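# Press the springy cord onto the board line with blocks

## Task

Shape the elastic cord so that it follows the line marked on the board over its entire length, touching that line everywhere and resting flat on the board, and keep it in that shape by setting the steel blocks on it.

## Robot and tools

Robot: two arms, left_arm and right_arm, each with a two-finger gripper. Scene frame: origin at table-top height, halfway between the two nominal bases; +z up, +x out over the table; left_arm is on the +y side. Arm names do not match left/right in pictures. Calibrated bases: left_arm (-0.002, +0.444, +0.049) m, right_arm (+0.011, -0.309, +0.049) m, both almost unrotated.

Frames: every hand pose, velocity, target and wrist-camera pose is given in that arm's own base frame. Fixed cameras and the table use the scene frame. Motion offsets run along the axes of that arm's current Hand target. On a gripper the fingers point along +z and open and close along x. end_effector_position is the spot between the pads; the fingertips extend 17.5 mm past it. A block about 10 cm long projects from the last joint axis toward the gripper's -y side and turns with it. Printed positions can be wrong by a few cm, more at long reach.

The 18-number row (used by execute_actions and move): all numbers in [-1, 1], and always 18 even if one arm stays still. Numbers 1-9 are left_arm: dx, dy, dz, rx, ry, rz, gripper position, force_limit, speed. Numbers 10-18 are the same for right_arm. dx..rz are an offset, not a pose, measured from the Hand target the arm had when the action or move began, along that target's axes. Scale: 1.0 = 0.6 m for dx, dy, dz and 180 degrees for the rotation; rx, ry, rz form one rotation vector. Six zeros re-request the present Hand target. Repeating an offset in a later action moves the arm again. Gripper numbers are absolute: position +1 fully open (50 mm gap), about -0.65 pads touching, -1 to grip; force_limit -1/0/+1 = about 20/102/185 N per pad, with the real grip up to about 15 N more; speed -1/0/+1 = 20/85/150 mm/s. Both start at +1. To leave a gripper alone, resend its last three numbers; a 0 is a real command.

execute_actions(actions, cameras): actions is a list of actions. Each action is a list of up to 15 rows, one per 1/30 s step. A short list holds its final row to fill 15 steps. Every row in an action is measured from the start pose of that action, not the row before. Each action is 0.5 s. An empty list returns state and all camera images. cameras: list of names, ["all"], [] or null.

move(target, speed, blend, blocking, cameras): straight-line paths toward one row, or a list of up to 15 rows. All rows count from the same starting Hand targets. speed is in m/s, 0.002 to 1, default 0.25; turning is capped at twice that in rad/s. It can be one value or one per target. blend, in metres, rounds corners in a list; 0 means stop at each. blocking=false returns after about 0.5 s while the move runs on. All paths finish together, take at least 0.5 s, and stop after 10 s. Paths do not avoid obstacles or the other arm. Grippers lag and stray more at higher speed. The result adds a move: line with the ending (done, off_target, moving, held, fault) and limits (paced = pose clipped, held = steps withheld). done means at rest within 3 mm and 2 degrees of the target; it says nothing about contact.

wait(seconds 0-10) lets time pass with the last commands held. stop() brakes a running move; the fingers still finish. zoom_image(camera, region [x0, y0, x1, y1] in pixels, at most 504x504) enlarges part of the newest image from cam_high, cam_low, cam_board, cam_left_wrist or cam_right_wrist. finished_scene(scene 1 or 2) ends the scene for good; the cord must stay in place without the robot.

Control details: each step, the commanded pose is clipped to within 70 mm and 16 degrees of the measured gripper. Hand target in results is the last commanded pose after clipping. Grippers often stop short of it. An all-zero action asks for it again; if the gripper is still short, send the gap as an offset. To end a push, command the target back past the gripper.

Results: end_effector_position (m) and end_effector_quat_wxyz in the base frame; Joint velocities ("within noise" when still); Flange force along gripper x, y, z (noisy, includes held weight, no reading near singular poses); Tool commands; object_status: 0 moving, 1 blocked while opening, 2 blocked while closing (a grip), 3 at requested opening or pads met. Grip with -1 and check for 2. position_measured gives an opening of about (250 - value) x 0.202 mm. Changing force_limit or speed needs a position change of at least 0.01.

Avoid: dropping or knocking anything off the table, releasing moving parts, fast impacts, and targets past firm contact. The arms are stiff. A joint torque over its limit (waist, shoulder, elbow 147 N m; wrist joints 36.8 N m) or 150 N external force stops that arm for 10 s. Keep the arms and fingers from pressing on each other; a clearance check withholds some commands but not finger closing. Long loads, stretched poses or pushing heat the motors (MOTOR HOT); overheating brakes the arm for 30-60 s. Thinking time lets the scene run. Occasional nudges may shift loose objects. Fixed cameras may be up to 2.3 degrees and 9 mm off calibration.

Each tool is called by a JSON object that holds its "method" and its "body".

## Session

{"method": "execute_actions", "body": {"actions": []}}

Scene clock: 0.00 s.
left_arm: end_effector_position=(+0.4010, +0.2182, +0.1635) position_measured=3 object_status=3 end_effector_quat_wxyz=(+0.630, -0.288, -0.689, -0.214) | right_arm: end_effector_position=(+0.3878, +0.3520, +0.3327) position_measured=3 object_status=3 end_effector_quat_wxyz=(-0.028, +0.483, +0.863, -0.144)
Joint positions: left_arm=[0.111 0.771 0.356 -1.1 -2.17 0.54] | right_arm=[0.969 0.448 0.643 -0.033 -2.058 -0.43]
Joint velocities: within noise
Flange force (N): no reading
Hand target: left_arm +0.4010, +0.2182, +0.1635; +0.630, -0.288, -0.689, -0.214 | right_arm +0.3878, +0.3520, +0.3327; -0.028, +0.483, +0.863, -0.144
Tool commands: left_gripper/position=+1.0 left_gripper/force_limit=+1.0 left_gripper/speed=+1.0 right_gripper/position=+1.0 right_gripper/force_limit=+1.0 right_gripper/speed=+1.0

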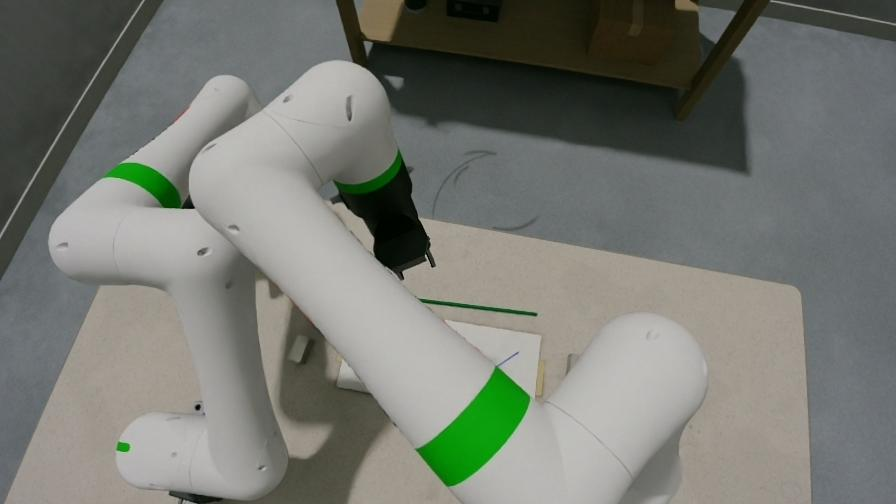

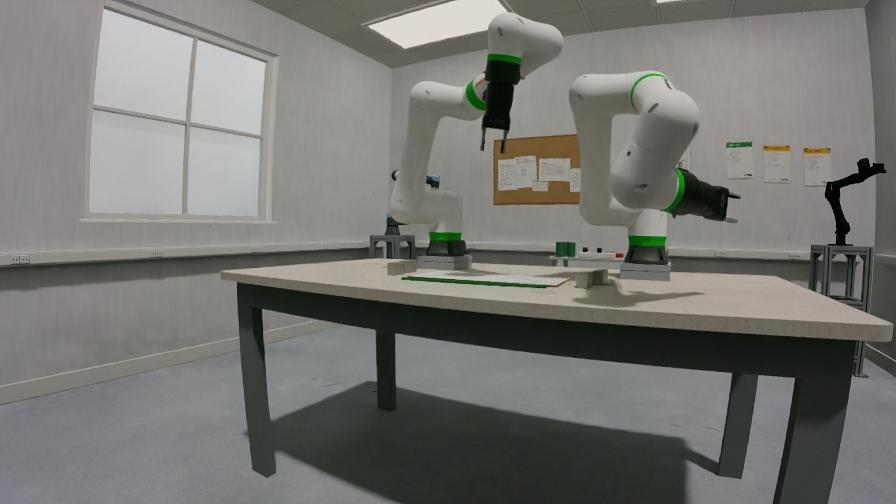

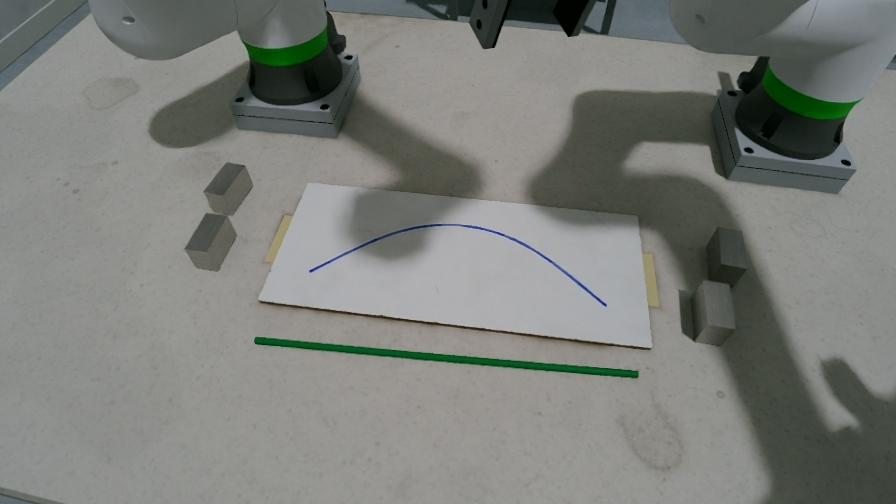

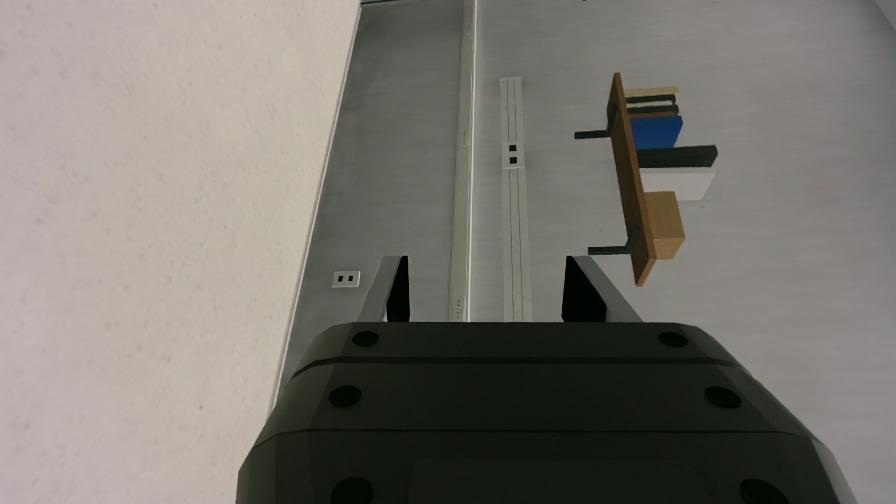

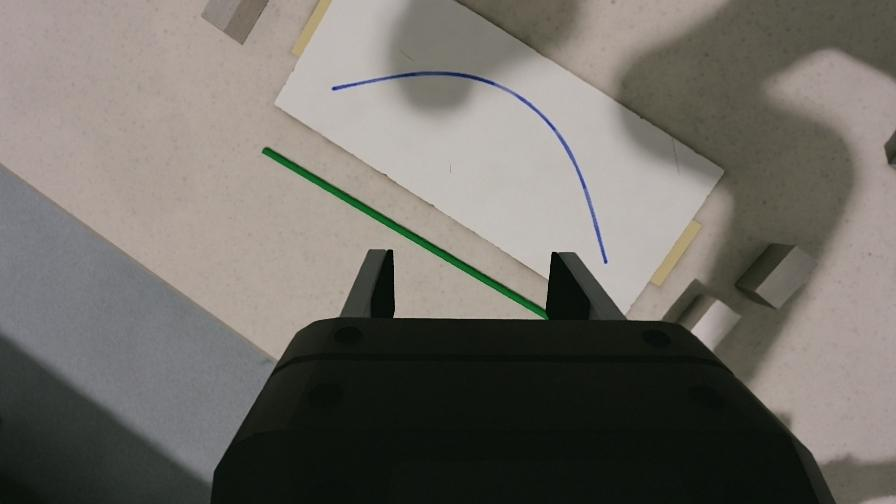

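{"method": "zoom_image", "body": {"camera": "cam_board", "region": [160, 140, 340, 360]}}

{"method": "zoom_image", "body": {"camera": "cam_board", "region": [590, 200, 790, 400]}}

{"method": "zoom_image", "body": {"camera": "cam_board", "region": [280, 180, 640, 340]}}

Scaled by 2.291 from the camera's 896x504 image, which has a finer 1280x720 frame.

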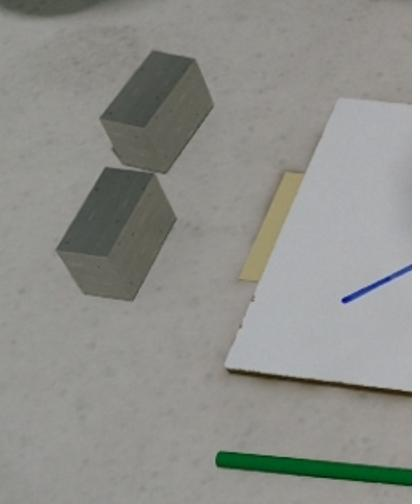

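Scaled by 2.520 from the camera's 896x504 image, which has a finer 1280x720 frame.

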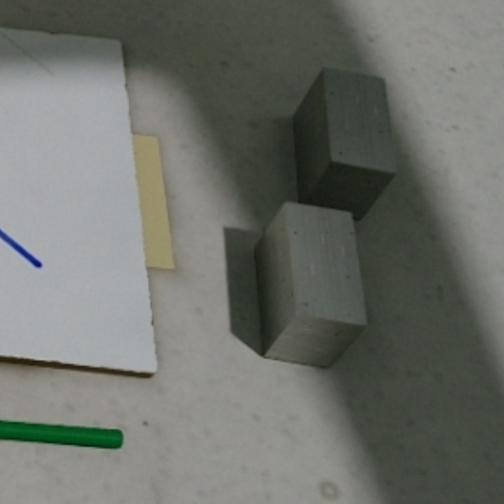

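Scaled by 1.400 from the camera's 896x504 image, which has a finer 1280x720 frame.

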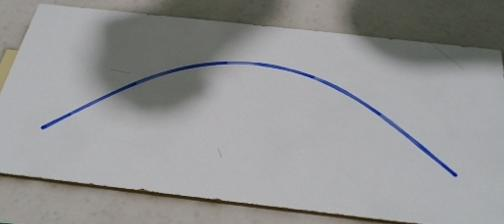

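{"method": "move", "body": {"target": [-0.0102,-0.524,-0.309,-0.2094,-0.4248,0.2017,1,1,1,-0.0793,0.0757,0.212,-0.0959,-0.0214,-0.3392,-0.2,-1,0], "speed": 0.3, "cameras": ["cam_board","cam_left_wrist","cam_right_wrist"]}}

Scene clock: 119.83 s.
left_arm: end_effector_position=(+0.3298, -0.1380, +0.1998) position_measured=3 object_status=3 end_effector_quat_wxyz=(+0.001, +0.707, +0.707, +0.001) | right_arm: end_effector_position=(+0.4269, +0.3062, +0.2027) position_measured=182 object_status=3 end_effector_quat_wxyz=(+0.000, -0.027, +1.000, +0.000)
Joint positions: left_arm=[-0.025 -0.226 -0.39 0 -1.405 0.024] | right_arm=[0.872 0.207 0.046 0 -1.409 0.752]
Flange force (N): left_arm=[2.5 0.7 -0.3] | right_arm=[-1.6 1.4 -3.1]
Hand target: left_arm +0.3298, -0.1380, +0.1998; +0.001, +0.707, +0.707, +0.001 | right_arm +0.4269, +0.3062, +0.2027; +0.000, -0.027, +1.000, +0.000
Off the commanded pose: left_arm 0.000 m, 0 deg | right_arm 0.000 m, 0 deg.
move: done
camera_calibration:
cam_left_wrist: T_world_to_cam=[[-0.00161764, 0.999998, 0.000643684, 0.14858], [0.938938, 0.00129738, 0.344084, -0.364679], [0.344082, 0.00116098, -0.938939, 0.205328], [0, 0, 0, 1]] pos_world=[0.272001, -0.148345, 0.318175]
cam_right_wrist: T_world_to_cam=[[-0.997364, -0.071815, 0.0103386, 0.454061], [-0.063107, 0.928945, 0.364799, -0.321453], [-0.035802, 0.363185, -0.931029, 0.223206], [0, 0, 0, 1]] pos_world=[0.440569, 0.250156, 0.320382]
Images, in order (width x height): cam_board 896x504, cam_left_wrist 896x504, cam_right_wrist 896x504.

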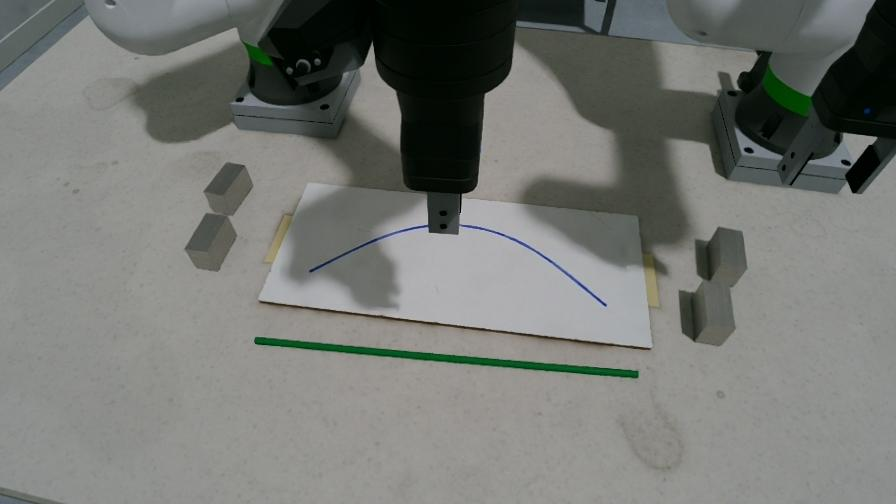

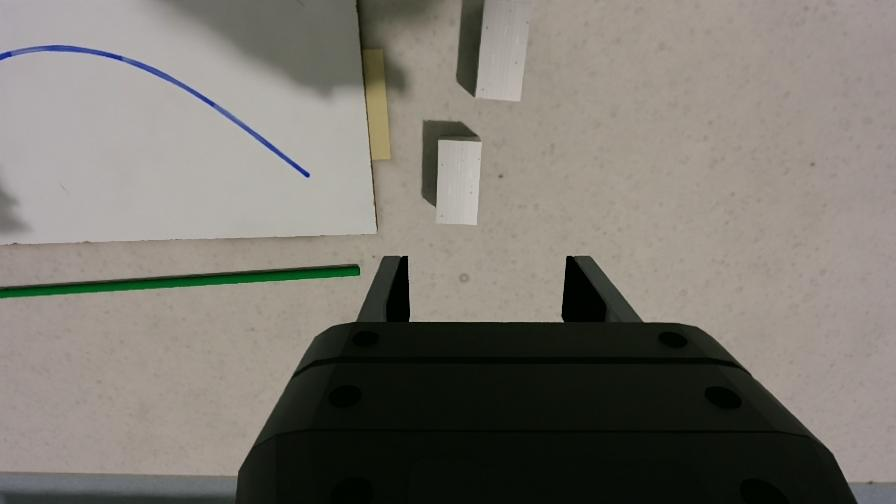

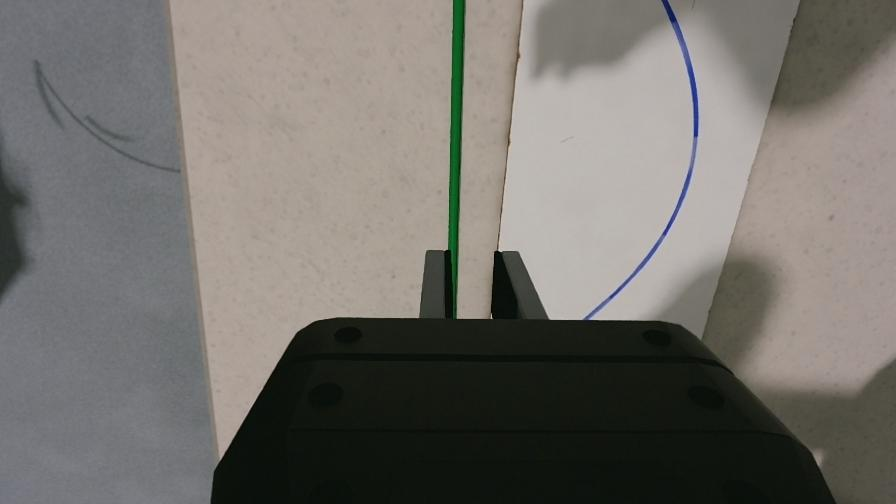

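{"method": "move", "body": {"target": [[-0.0033,0.0158,0.30,0,0,0,1,-0.5,0,0.0013,0,0.345,0,0,0,-0.2,-1,0],[-0.0033,0.0158,0.353,0,0,0,1,-0.5,0,0.0013,0,0.3837,0,0,0,-0.2,-1,0]], "speed": [0.3,0.05], "cameras": ["cam_left_wrist","cam_right_wrist"]}}

Scene clock: 140.53 s.
left_arm: end_effector_position=(+0.3396, -0.1400, -0.0120) position_measured=3 object_status=3 end_effector_quat_wxyz=(+0.001, +0.707, +0.707, +0.001) | right_arm: end_effector_position=(+0.4262, +0.3063, -0.0275) position_measured=182 object_status=3 end_effector_quat_wxyz=(+0.000, -0.027, +1.000, +0.000)
Joint positions: left_arm=[-0.029 0.066 -0.679 0 -0.824 0.03] | right_arm=[0.873 0.436 -0.241 0 -0.893 0.751]
Flange force (N): left_arm=[2.8 0.9 0.6] | right_arm=[-1.1 1.2 -2.1]
Hand target: left_arm +0.3396, -0.1399, -0.0120; +0.001, +0.707, +0.707, +0.001 | right_arm +0.4262, +0.3063, -0.0275; +0.000, -0.027, +1.000, +0.000
Off the commanded pose: left_arm 0.000 m, 0 deg | right_arm 0.000 m, 0 deg.
move: done
camera_calibration:
cam_left_wrist: T_world_to_cam=[[-0.00158245, 0.999999, 0.000550075, 0.150632], [0.938938, 0.00129656, 0.344084, -0.301001], [0.344082, 0.00106098, -0.938939, 0.00307623], [0, 0, 0, 1]] pos_world=[0.281801, -0.150245, 0.106375]
cam_right_wrist: T_world_to_cam=[[-0.997364, -0.0718175, 0.0103453, 0.455743], [-0.0631103, 0.928979, 0.364712, -0.23752], [-0.0358033, 0.363098, -0.931063, 0.00888272], [0, 0, 0, 1]] pos_world=[0.439869, 0.250156, 0.0901818]
Images, in order (width x height): cam_left_wrist 896x504, cam_right_wrist 896x504.

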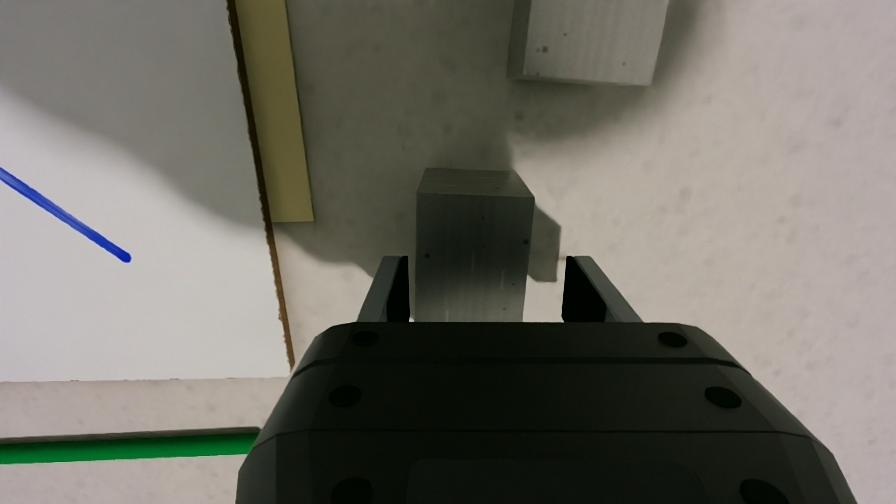

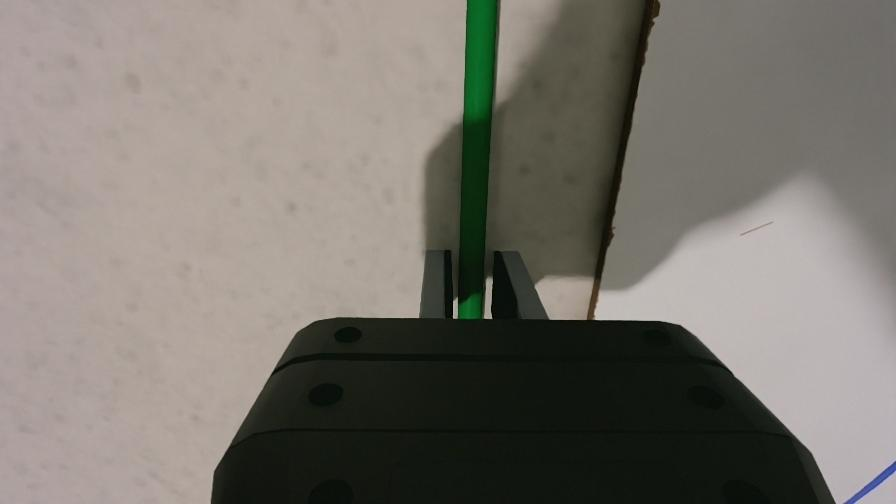

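{"method": "move", "body": {"target": [[0,0,0,0,0,0,-1,-0.5,0,0,0,0,0,0,0,-1,-1,0],[0,0,-0.13,0,0,0.25,-1,-0.5,0,0,0,-0.08,0,0,0,-1,-1,0],[0,0,-0.15,0,0,0.5,-1,-0.5,0,0.3162,0.0124,-0.08,0,0,0.025,-1,-1,0],[0,0,-0.15,0,0,0.5,-1,-0.5,0,0.3162,0.0124,-0.0108,0,0,0.025,-1,-1,0]], "speed": [0.2,0.2,0.3,0.1], "blend": [0,0.02,0,0], "cameras": ["cam_board","cam_right_wrist"]}}

Scene clock: 156.57 s.
left_arm: end_effector_position=(+0.3394, -0.1400, +0.0780) position_measured=104 object_status=2 end_effector_quat_wxyz=(+0.000, +1.000, +0.000, +0.001) | right_arm: end_effector_position=(+0.2363, +0.3036, -0.0211) position_measured=213 object_status=2 end_effector_quat_wxyz=(+0.000, +0.013, +1.000, +0.000)
Joint positions: left_arm=[-0.03 -0.091 -0.577 0 -1.083 -1.541] | right_arm=[1.254 0.128 -0.639 0 -0.804 0.291]
Flange force (N): left_arm=[2.4 -1.7 5.5] | right_arm=[-1.2 2.0 -2.4]
Hand target: left_arm +0.3395, -0.1400, +0.0780; +0.000, +1.000, +0.000, +0.001 | right_arm +0.2363, +0.3036, -0.0211; +0.000, +0.013, +1.000, +0.000
Off the commanded pose: left_arm 0.000 m, 0 deg | right_arm 0.000 m, 0 deg.
move: done
camera_calibration:
cam_right_wrist: T_world_to_cam=[[-0.999924, 0.00655908, 0.0104069, 0.242921], [0.00990355, 0.931051, 0.364755, -0.267272], [-0.00729688, 0.36483, -0.931045, 0.0017413], [0, 0, 0, 1]] pos_world=[0.245563, 0.246615, 0.0965819]
Images, in order (width x height): cam_board 896x504, cam_right_wrist 896x504.

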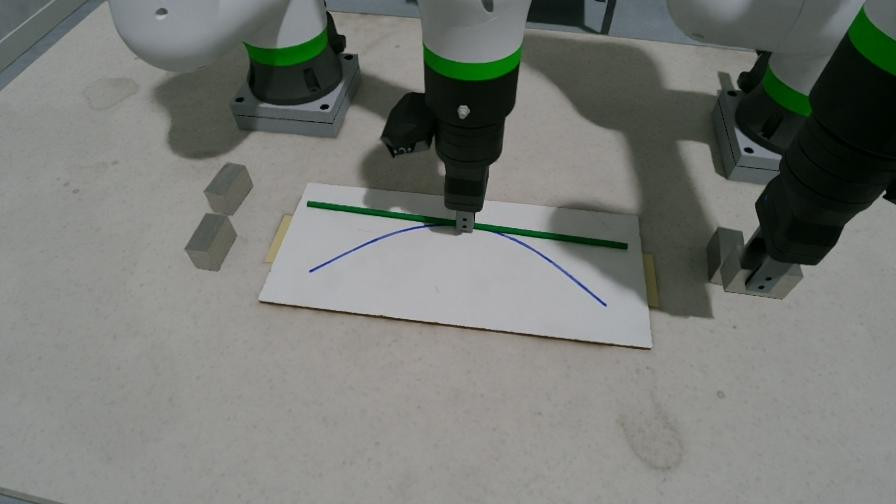

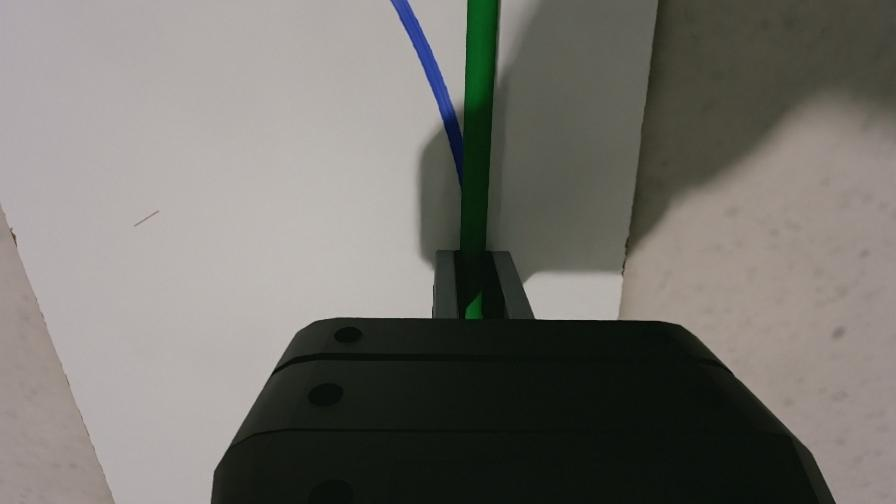

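{"method": "move", "body": {"target": [[0,0,0,0,0,0,-1,-0.5,0,0,0,0,0,0,0,-0.2,-1,0],[0,0,0,0,0,0,-1,-0.5,0,0,0,-0.2,0,0,0,-0.2,-1,0],[0,0.1,0,0,0,0,-1,-0.5,0,-0.147,-0.35,-0.285,0,0,0.25,-0.2,-1,0],[-0.0907,0.5,0.04,0,0,0,-1,-0.5,0,-0.147,-0.525,-0.285,0,0,0.5,-0.2,-1,0],[-0.0907,0.5,0.0967,0,0,0,-1,-0.5,0,-0.147,-0.525,-0.285,0,0,0.5,1,-0.5,0]], "speed": [0.2,0.2,0.35,0.3,0.15], "blend": [0,0.02,0.02,0,0], "cameras": ["all"]}}

Scene clock: 174.93 s.
left_arm: end_effector_position=(+0.2851, -0.4399, +0.0198) position_measured=104 object_status=2 end_effector_quat_wxyz=(+0.000, +1.000, +0.000, +0.001) | right_arm: end_effector_position=(+0.3165, -0.0136, +0.1497) position_measured=3 object_status=0 end_effector_quat_wxyz=(+0.000, +0.716, +0.698, +0.000)
Joint positions: left_arm=[-0.746 0.366 -0.208 -0.002 -0.996 -0.824] | right_arm=[0.379 -0.314 -0.574 0 -1.31 -0.405]
Flange force (N): left_arm=[2.3 -0.2 5.8] | right_arm=[0.6 2.4 -3.1]
Hand target: left_arm +0.2851, -0.4399, +0.0198; +0.000, +1.000, +0.000, +0.001 | right_arm +0.3165, -0.0136, +0.1497; +0.000, +0.716, +0.698, +0.000
Off the commanded pose: left_arm 0.000 m, 0 deg | right_arm 0.000 m, 0 deg.
move: done
camera_calibration:
cam_left_wrist: T_world_to_cam=[[0.999996, 0.00161832, 0.00213458, -0.274331], [0.000790526, -0.939674, 0.342069, -0.406847], [0.00255939, -0.342066, -0.939672, -0.00158273], [0, 0, 0, 1]] pos_world=[0.274656, -0.382401, 0.138268]
cam_right_wrist: T_world_to_cam=[[0.00665441, 0.999914, 0.0112958, 0.0182138], [0.931119, -0.010315, 0.364569, -0.339392], [0.364654, 0.00809179, -0.931108, 0.154606], [0, 0, 0, 1]] pos_world=[0.259515, -0.0229641, 0.267481]

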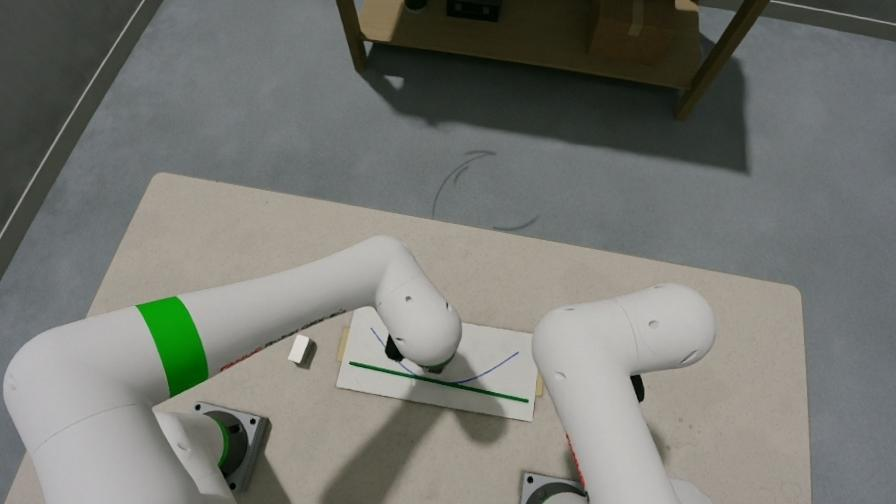

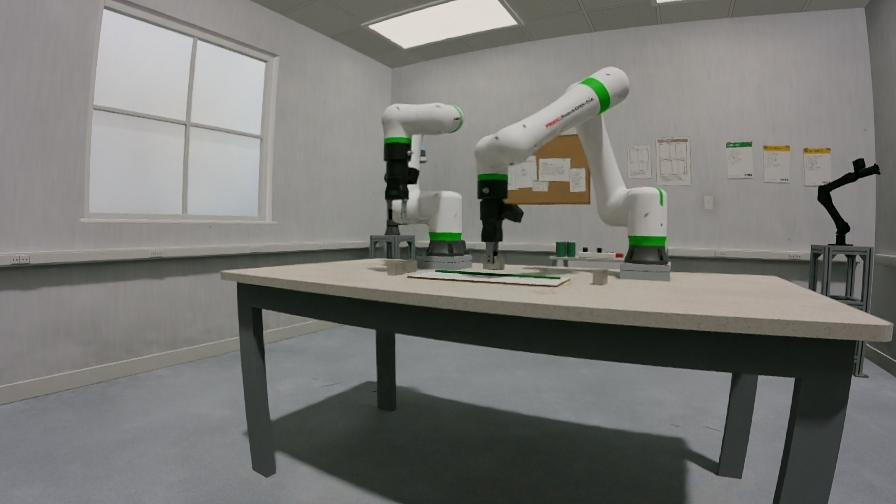

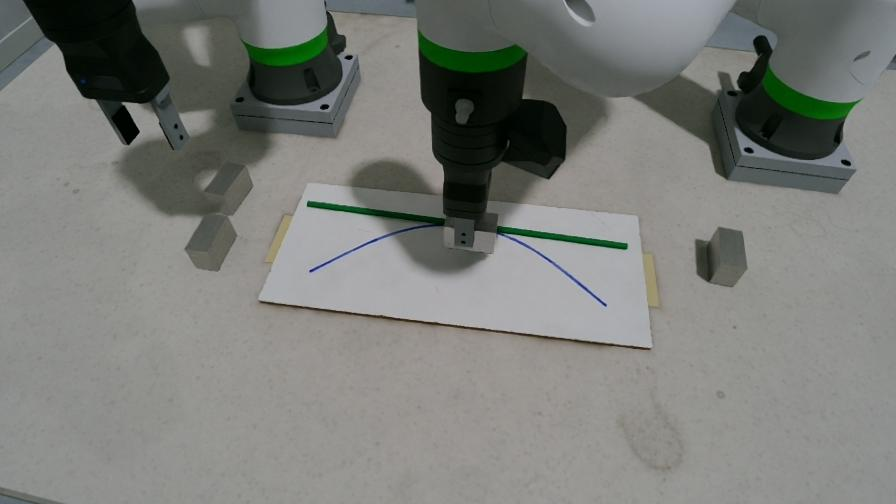

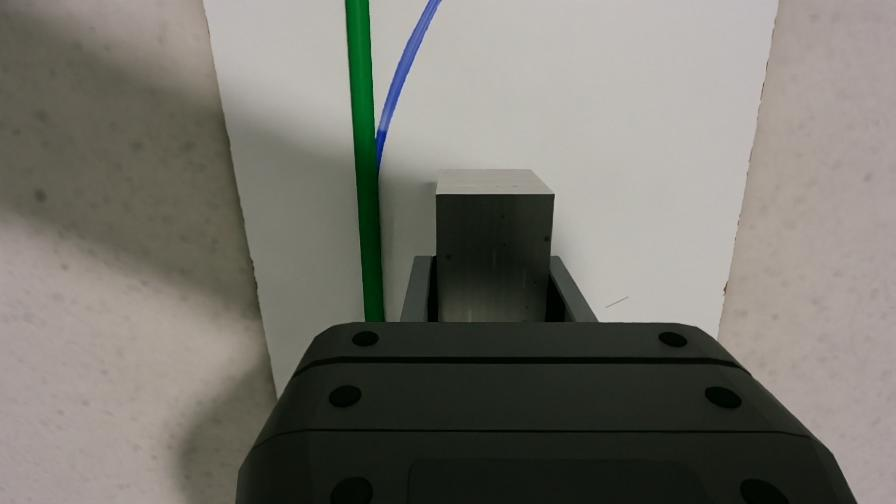

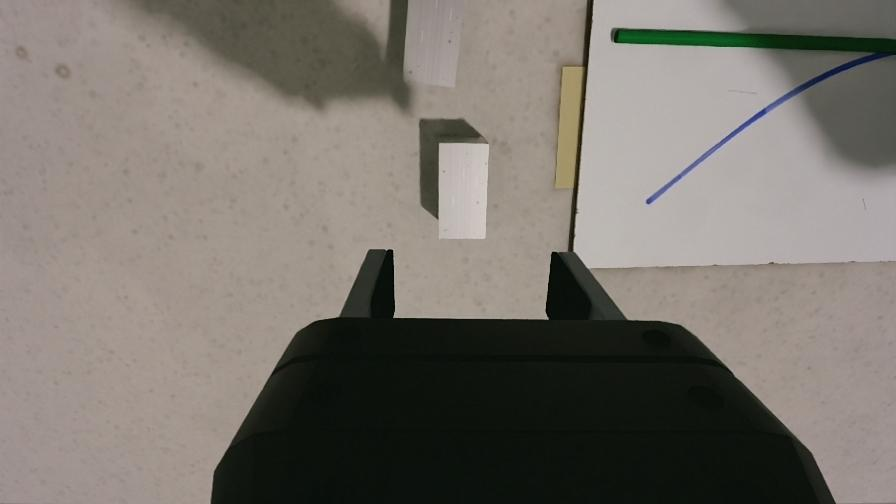

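{"method": "move", "body": {"target": [[-0.0285,0,0.03,0,0,0,-1,-0.5,0,0.0052,0.0177,0.21,0,0,0,1,-0.5,0],[-0.0285,0,0.043,0,0,0,-1,-0.5,0,0.0052,0.0177,0.2695,0,0,0,1,-0.5,0],[-0.0377,0,0.043,0,0,0,-1,-0.5,0,0.0052,0.0177,0.2695,0,0,0,-1,-0.5,0]], "speed": [0.25,0.08,0.04], "cameras": ["cam_board","cam_left_wrist","cam_right_wrist"]}}

{"method": "zoom_image", "body": {"camera": "cam_board", "region": [380, 170, 580, 290]}}

Scene clock: 192.83 s.
left_arm: end_effector_position=(+0.2625, -0.4399, -0.0061) position_measured=104 object_status=2 end_effector_quat_wxyz=(+0.000, +1.000, +0.000, +0.001) | right_arm: end_effector_position=(+0.3273, -0.0107, -0.0120) position_measured=104 object_status=2 end_effector_quat_wxyz=(+0.000, +0.716, +0.698, +0.000)
Joint positions: left_arm=[-0.777 0.377 -0.265 -0.002 -0.928 -0.793] | right_arm=[0.375 -0.037 -0.784 -0.001 -0.823 -0.4]
Flange force (N): left_arm=[16.2 24.4 -28.4] | right_arm=[1.0 2.6 -0.5]
Hand target: left_arm +0.2626, -0.4399, -0.0060; +0.000, +1.000, +0.000, +0.001 | right_arm +0.3272, -0.0107, -0.0119; +0.000, +0.716, +0.698, +0.000
Off the commanded pose: left_arm 0.000 m, 0 deg | right_arm 0.000 m, 0 deg.
move: done
camera_calibration:
cam_left_wrist: T_world_to_cam=[[0.999997, 0.00158313, 0.0020406, -0.251679], [0.000789831, -0.939707, 0.341981, -0.397912], [0.00245897, -0.341978, -0.939705, -0.0256718], [0, 0, 0, 1]] pos_world=[0.252056, -0.382301, 0.112468]
cam_right_wrist: T_world_to_cam=[[0.00656057, 0.999915, 0.0112613, 0.0169974], [0.931086, -0.0102158, 0.364657, -0.290464], [0.364741, 0.00809287, -0.931074, 0.0000563987], [0, 0, 0, 1]] pos_world=[0.270315, -0.0199637, 0.105781]
Images, in order (width x height): cam_board 896x504, cam_left_wrist 896x504, cam_right_wrist 896x504.

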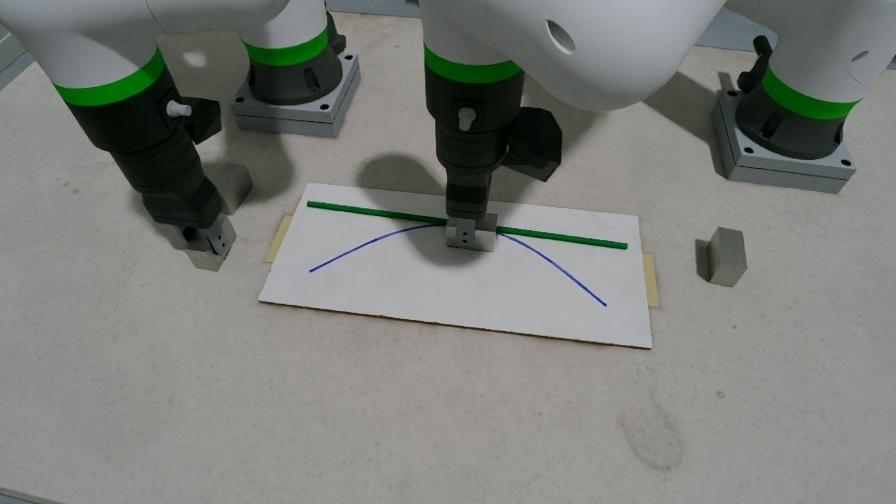

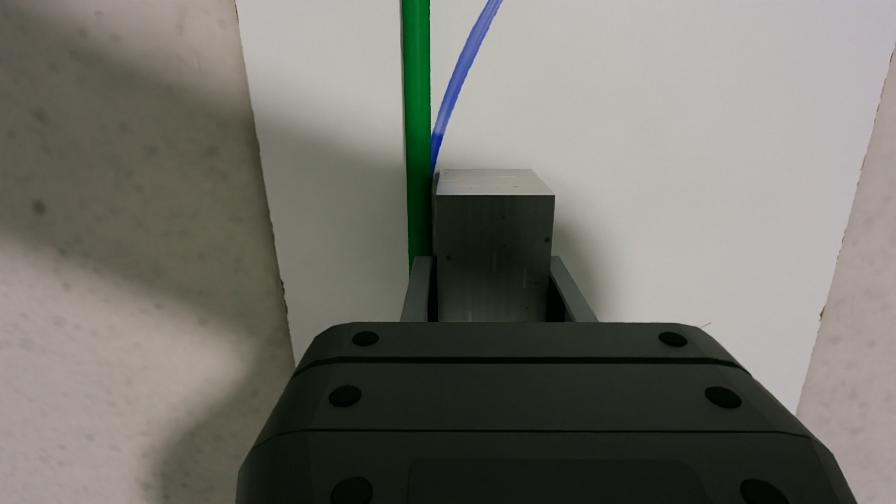

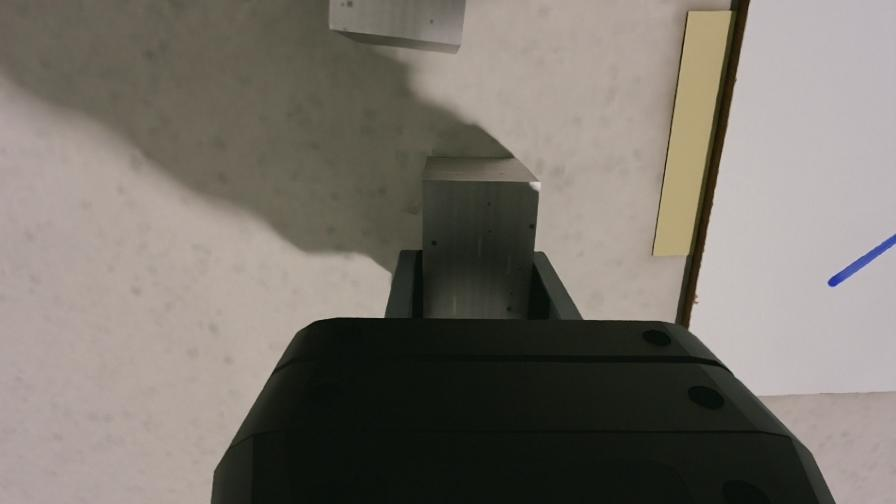

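Scaled by 2.520 from the camera's 896x504 image, which has a finer 1280x720 frame.

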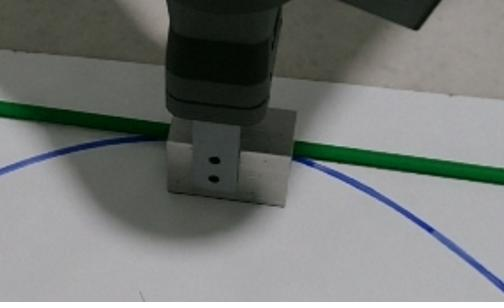

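{"method": "move", "body": {"target": [[0.0067,0,-0.0017,0,0,0,-1,-0.5,0,0,0,-0.08,0,0,0,-1,-0.5,0],[0.0067,0,-0.0017,0,0,0,1,-0.5,0,0,0,-0.08,0,0,0,-1,-0.5,0],[0.0067,0,-0.16,0,0,0,1,-0.5,0,0.09,-0.03,-0.08,0,0,-0.37,-1,-0.5,0],[-0.021,-0.55,-0.21,0,0,0.528,1,-0.5,0,0.183,-0.0643,-0.07,0,0,-0.7506,-1,-0.5,0]], "speed": [0.1,0.2,0.25,0.4], "blend": [0,0,0.02,0], "cameras": ["cam_board","cam_left_wrist","cam_right_wrist"]}}

{"method": "zoom_image", "body": {"camera": "cam_board", "region": [380, 170, 580, 290]}}

Scene clock: 225.47 s.
left_arm: end_effector_position=(+0.2498, -0.1100, +0.1200) position_measured=3 object_status=3 end_effector_quat_wxyz=(+0.001, -0.675, +0.738, +0.000) | right_arm: end_effector_position=(+0.2915, +0.1001, +0.0301) position_measured=104 object_status=2 end_effector_quat_wxyz=(+0.000, -0.372, +0.928, +0.000)
Joint positions: left_arm=[0.081 -0.435 -0.723 0 -1.281 -3.311] | right_arm=[0.766 -0.185 -0.786 0 -0.968 1.567]
Flange force (N): left_arm=[-3.4 -0.3 -0.4] | right_arm=[-2.0 -0.4 2.4]
Hand target: left_arm +0.2498, -0.1100, +0.1200; +0.001, -0.675, +0.738, +0.000 | right_arm +0.2914, +0.1001, +0.0301; +0.000, -0.372, +0.928, +0.000
Off the commanded pose: left_arm 0.000 m, 0 deg | right_arm 0.000 m, 0 deg.
move: done
camera_calibration:
cam_left_wrist: T_world_to_cam=[[-0.0862964, -0.996269, -0.000222169, -0.0778665], [-0.936674, 0.0810583, 0.340694, 0.215513], [-0.339405, 0.0296087, -0.940174, 0.331965], [0, 0, 0, 1]] pos_world=[0.307816, -0.104874, 0.238664]
cam_right_wrist: T_world_to_cam=[[-0.710383, -0.703745, 0.00998694, 0.285523], [-0.652791, 0.66412, 0.364429, 0.122849], [-0.263097, 0.252365, -0.931178, 0.209844], [0, 0, 0, 1]] pos_world=[0.338235, 0.0663914, 0.147781]
Images, in order (width x height): cam_board 896x504, cam_left_wrist 896x504, cam_right_wrist 896x504.

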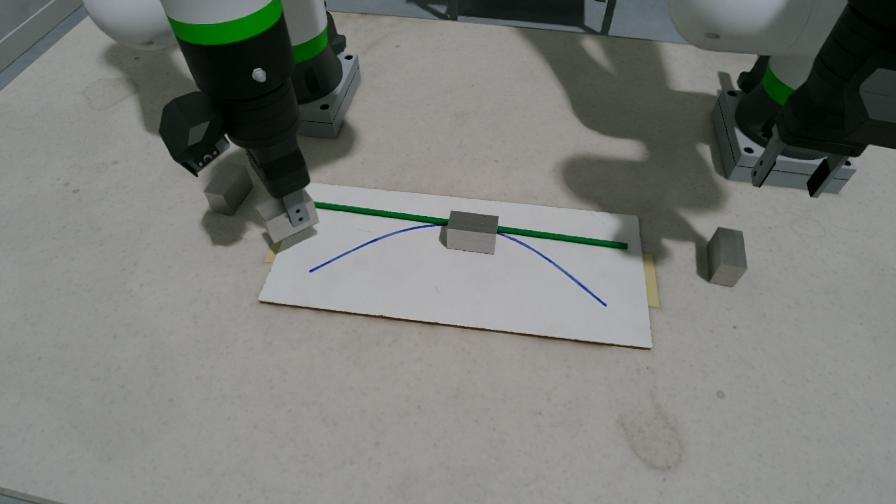

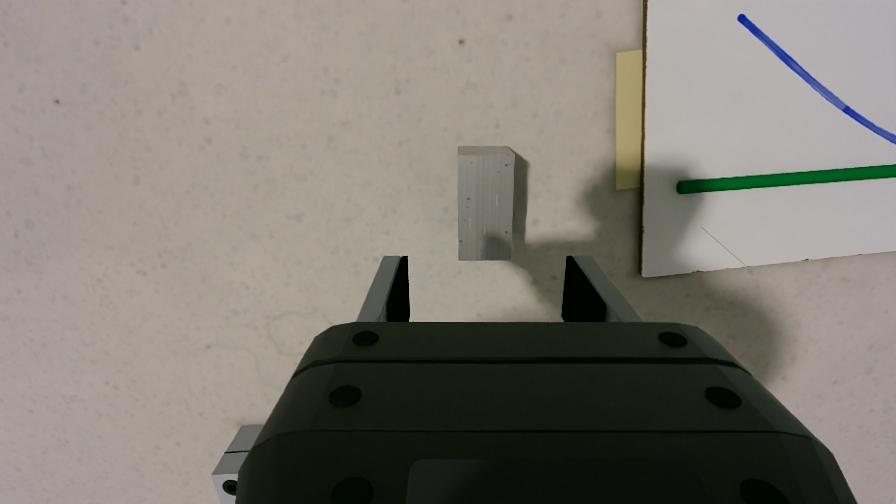

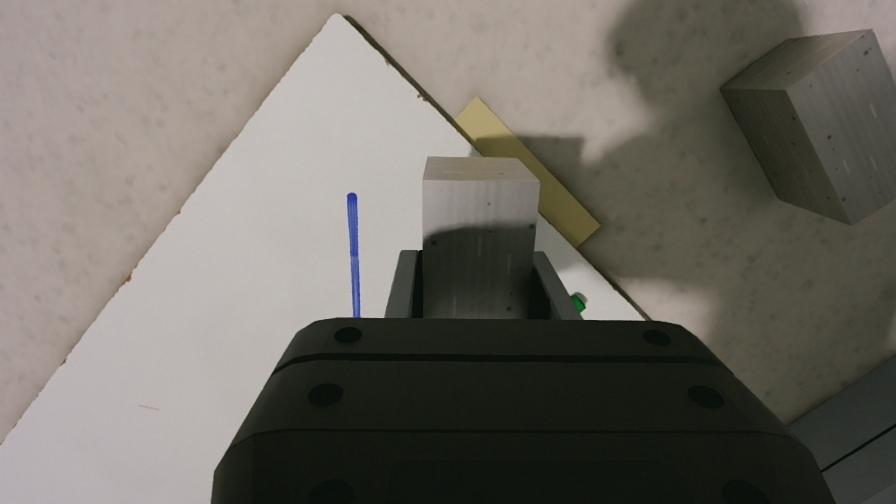

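Scaled by 2.520 from the camera's 896x504 image, which has a finer 1280x720 frame.

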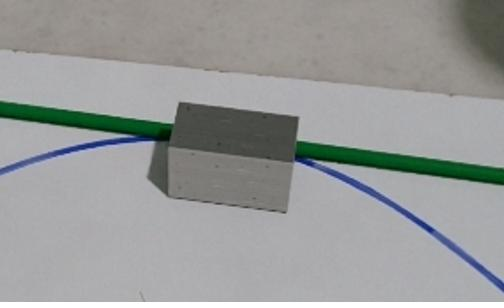

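{"method": "move", "body": {"target": [[0.0194,0.0136,0.17,0,0,0,1,-0.5,0,0.101,0.104,0,0,0,0.25,-1,-0.5,0],[0.0194,0.0136,0.22,0,0,0,1,-0.5,0,0.101,0.104,0.06,0,0,0.25,-1,-0.5,0],[0.0194,0.0136,0.22,0,0,0,-1,-0.5,0,0.101,0.104,0.06,0,0,0.25,-1,-0.5,0],[0.0194,0.0136,0.12,0,0,0,-1,-0.5,0,0.101,0.104,0.06,0,0,0.25,-1,-0.5,0],[0.2273,0.035,0.12,0,0,-0.528,-1,-0.5,0,0.101,0.104,0.06,0,0,0.25,-1,-0.5,0],[0.2273,0.035,0.209,0,0,-0.528,-1,-0.5,0,0.101,0.104,0.06,0,0,0.25,-1,-0.5,0]], "speed": [0.25,0.1,0.1,0.2,0.35,0.12], "cameras": ["cam_board","cam_left_wrist","cam_right_wrist"]}}

Scene clock: 257.10 s.
left_arm: end_effector_position=(+0.2171, -0.2439, -0.0054) position_measured=104 object_status=2 end_effector_quat_wxyz=(+0.000, +1.000, +0.000, +0.001) | right_arm: end_effector_position=(+0.2045, +0.1034, -0.0059) position_measured=104 object_status=2 end_effector_quat_wxyz=(+0.000, +0.012, +1.000, +0.000)
Joint positions: left_arm=[-0.435 -0.055 -0.78 -0.002 -0.844 -1.135] | right_arm=[1.071 -0.395 -1.03 0 -0.936 0.476]
Flange force (N): left_arm=[-1.2 -8.2 -8.7] | right_arm=[52.8 -19.3 -126.1]
Hand target: left_arm +0.2171, -0.2439, -0.0055; +0.000, +1.000, +0.000, +0.001 | right_arm +0.2045, +0.1034, -0.0059; +0.000, +0.012, +1.000, +0.000
Off the commanded pose: left_arm 0.000 m, 0 deg | right_arm 0.000 m, 0 deg.
move: done
camera_calibration:
cam_left_wrist: T_world_to_cam=[[0.999996, 0.00161796, 0.00213434, -0.206495], [0.000790508, -0.939707, 0.341981, -0.213898], [0.00255896, -0.341978, -0.939705, 0.042011], [0, 0, 0, 1]] pos_world=[0.206556, -0.186301, 0.113068]
cam_right_wrist: T_world_to_cam=[[-0.999935, 0.00475688, 0.0103702, 0.212462], [0.00821219, 0.931062, 0.364767, -0.0857471], [-0.00792015, 0.364829, -0.931041, 0.0888334], [0, 0, 0, 1]] pos_world=[0.213856, 0.0464163, 0.111782]
Images, in order (width x height): cam_board 896x504, cam_left_wrist 896x504, cam_right_wrist 896x504.

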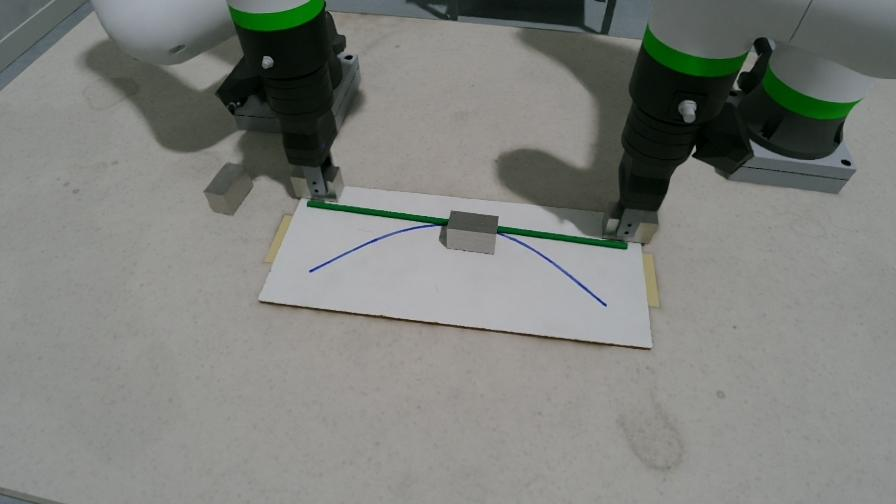

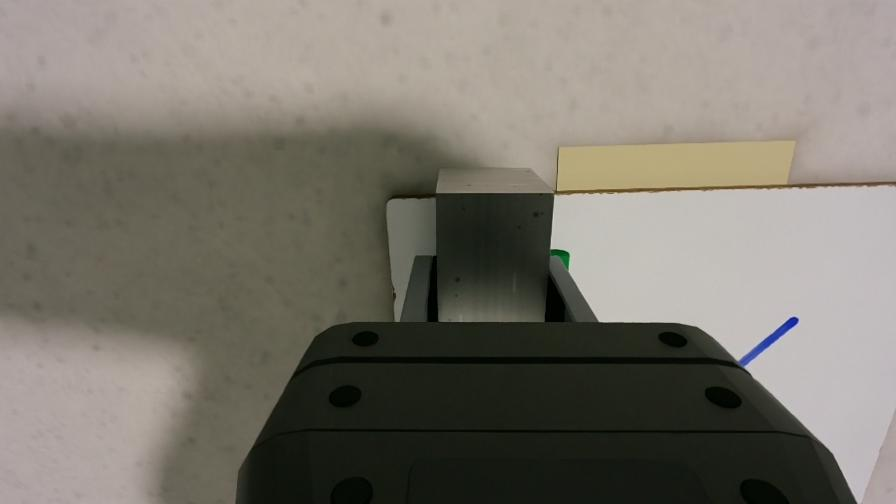

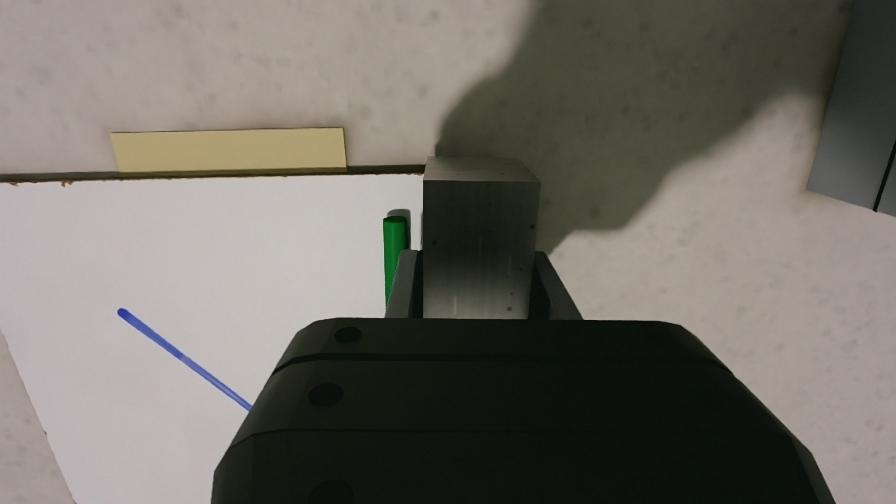

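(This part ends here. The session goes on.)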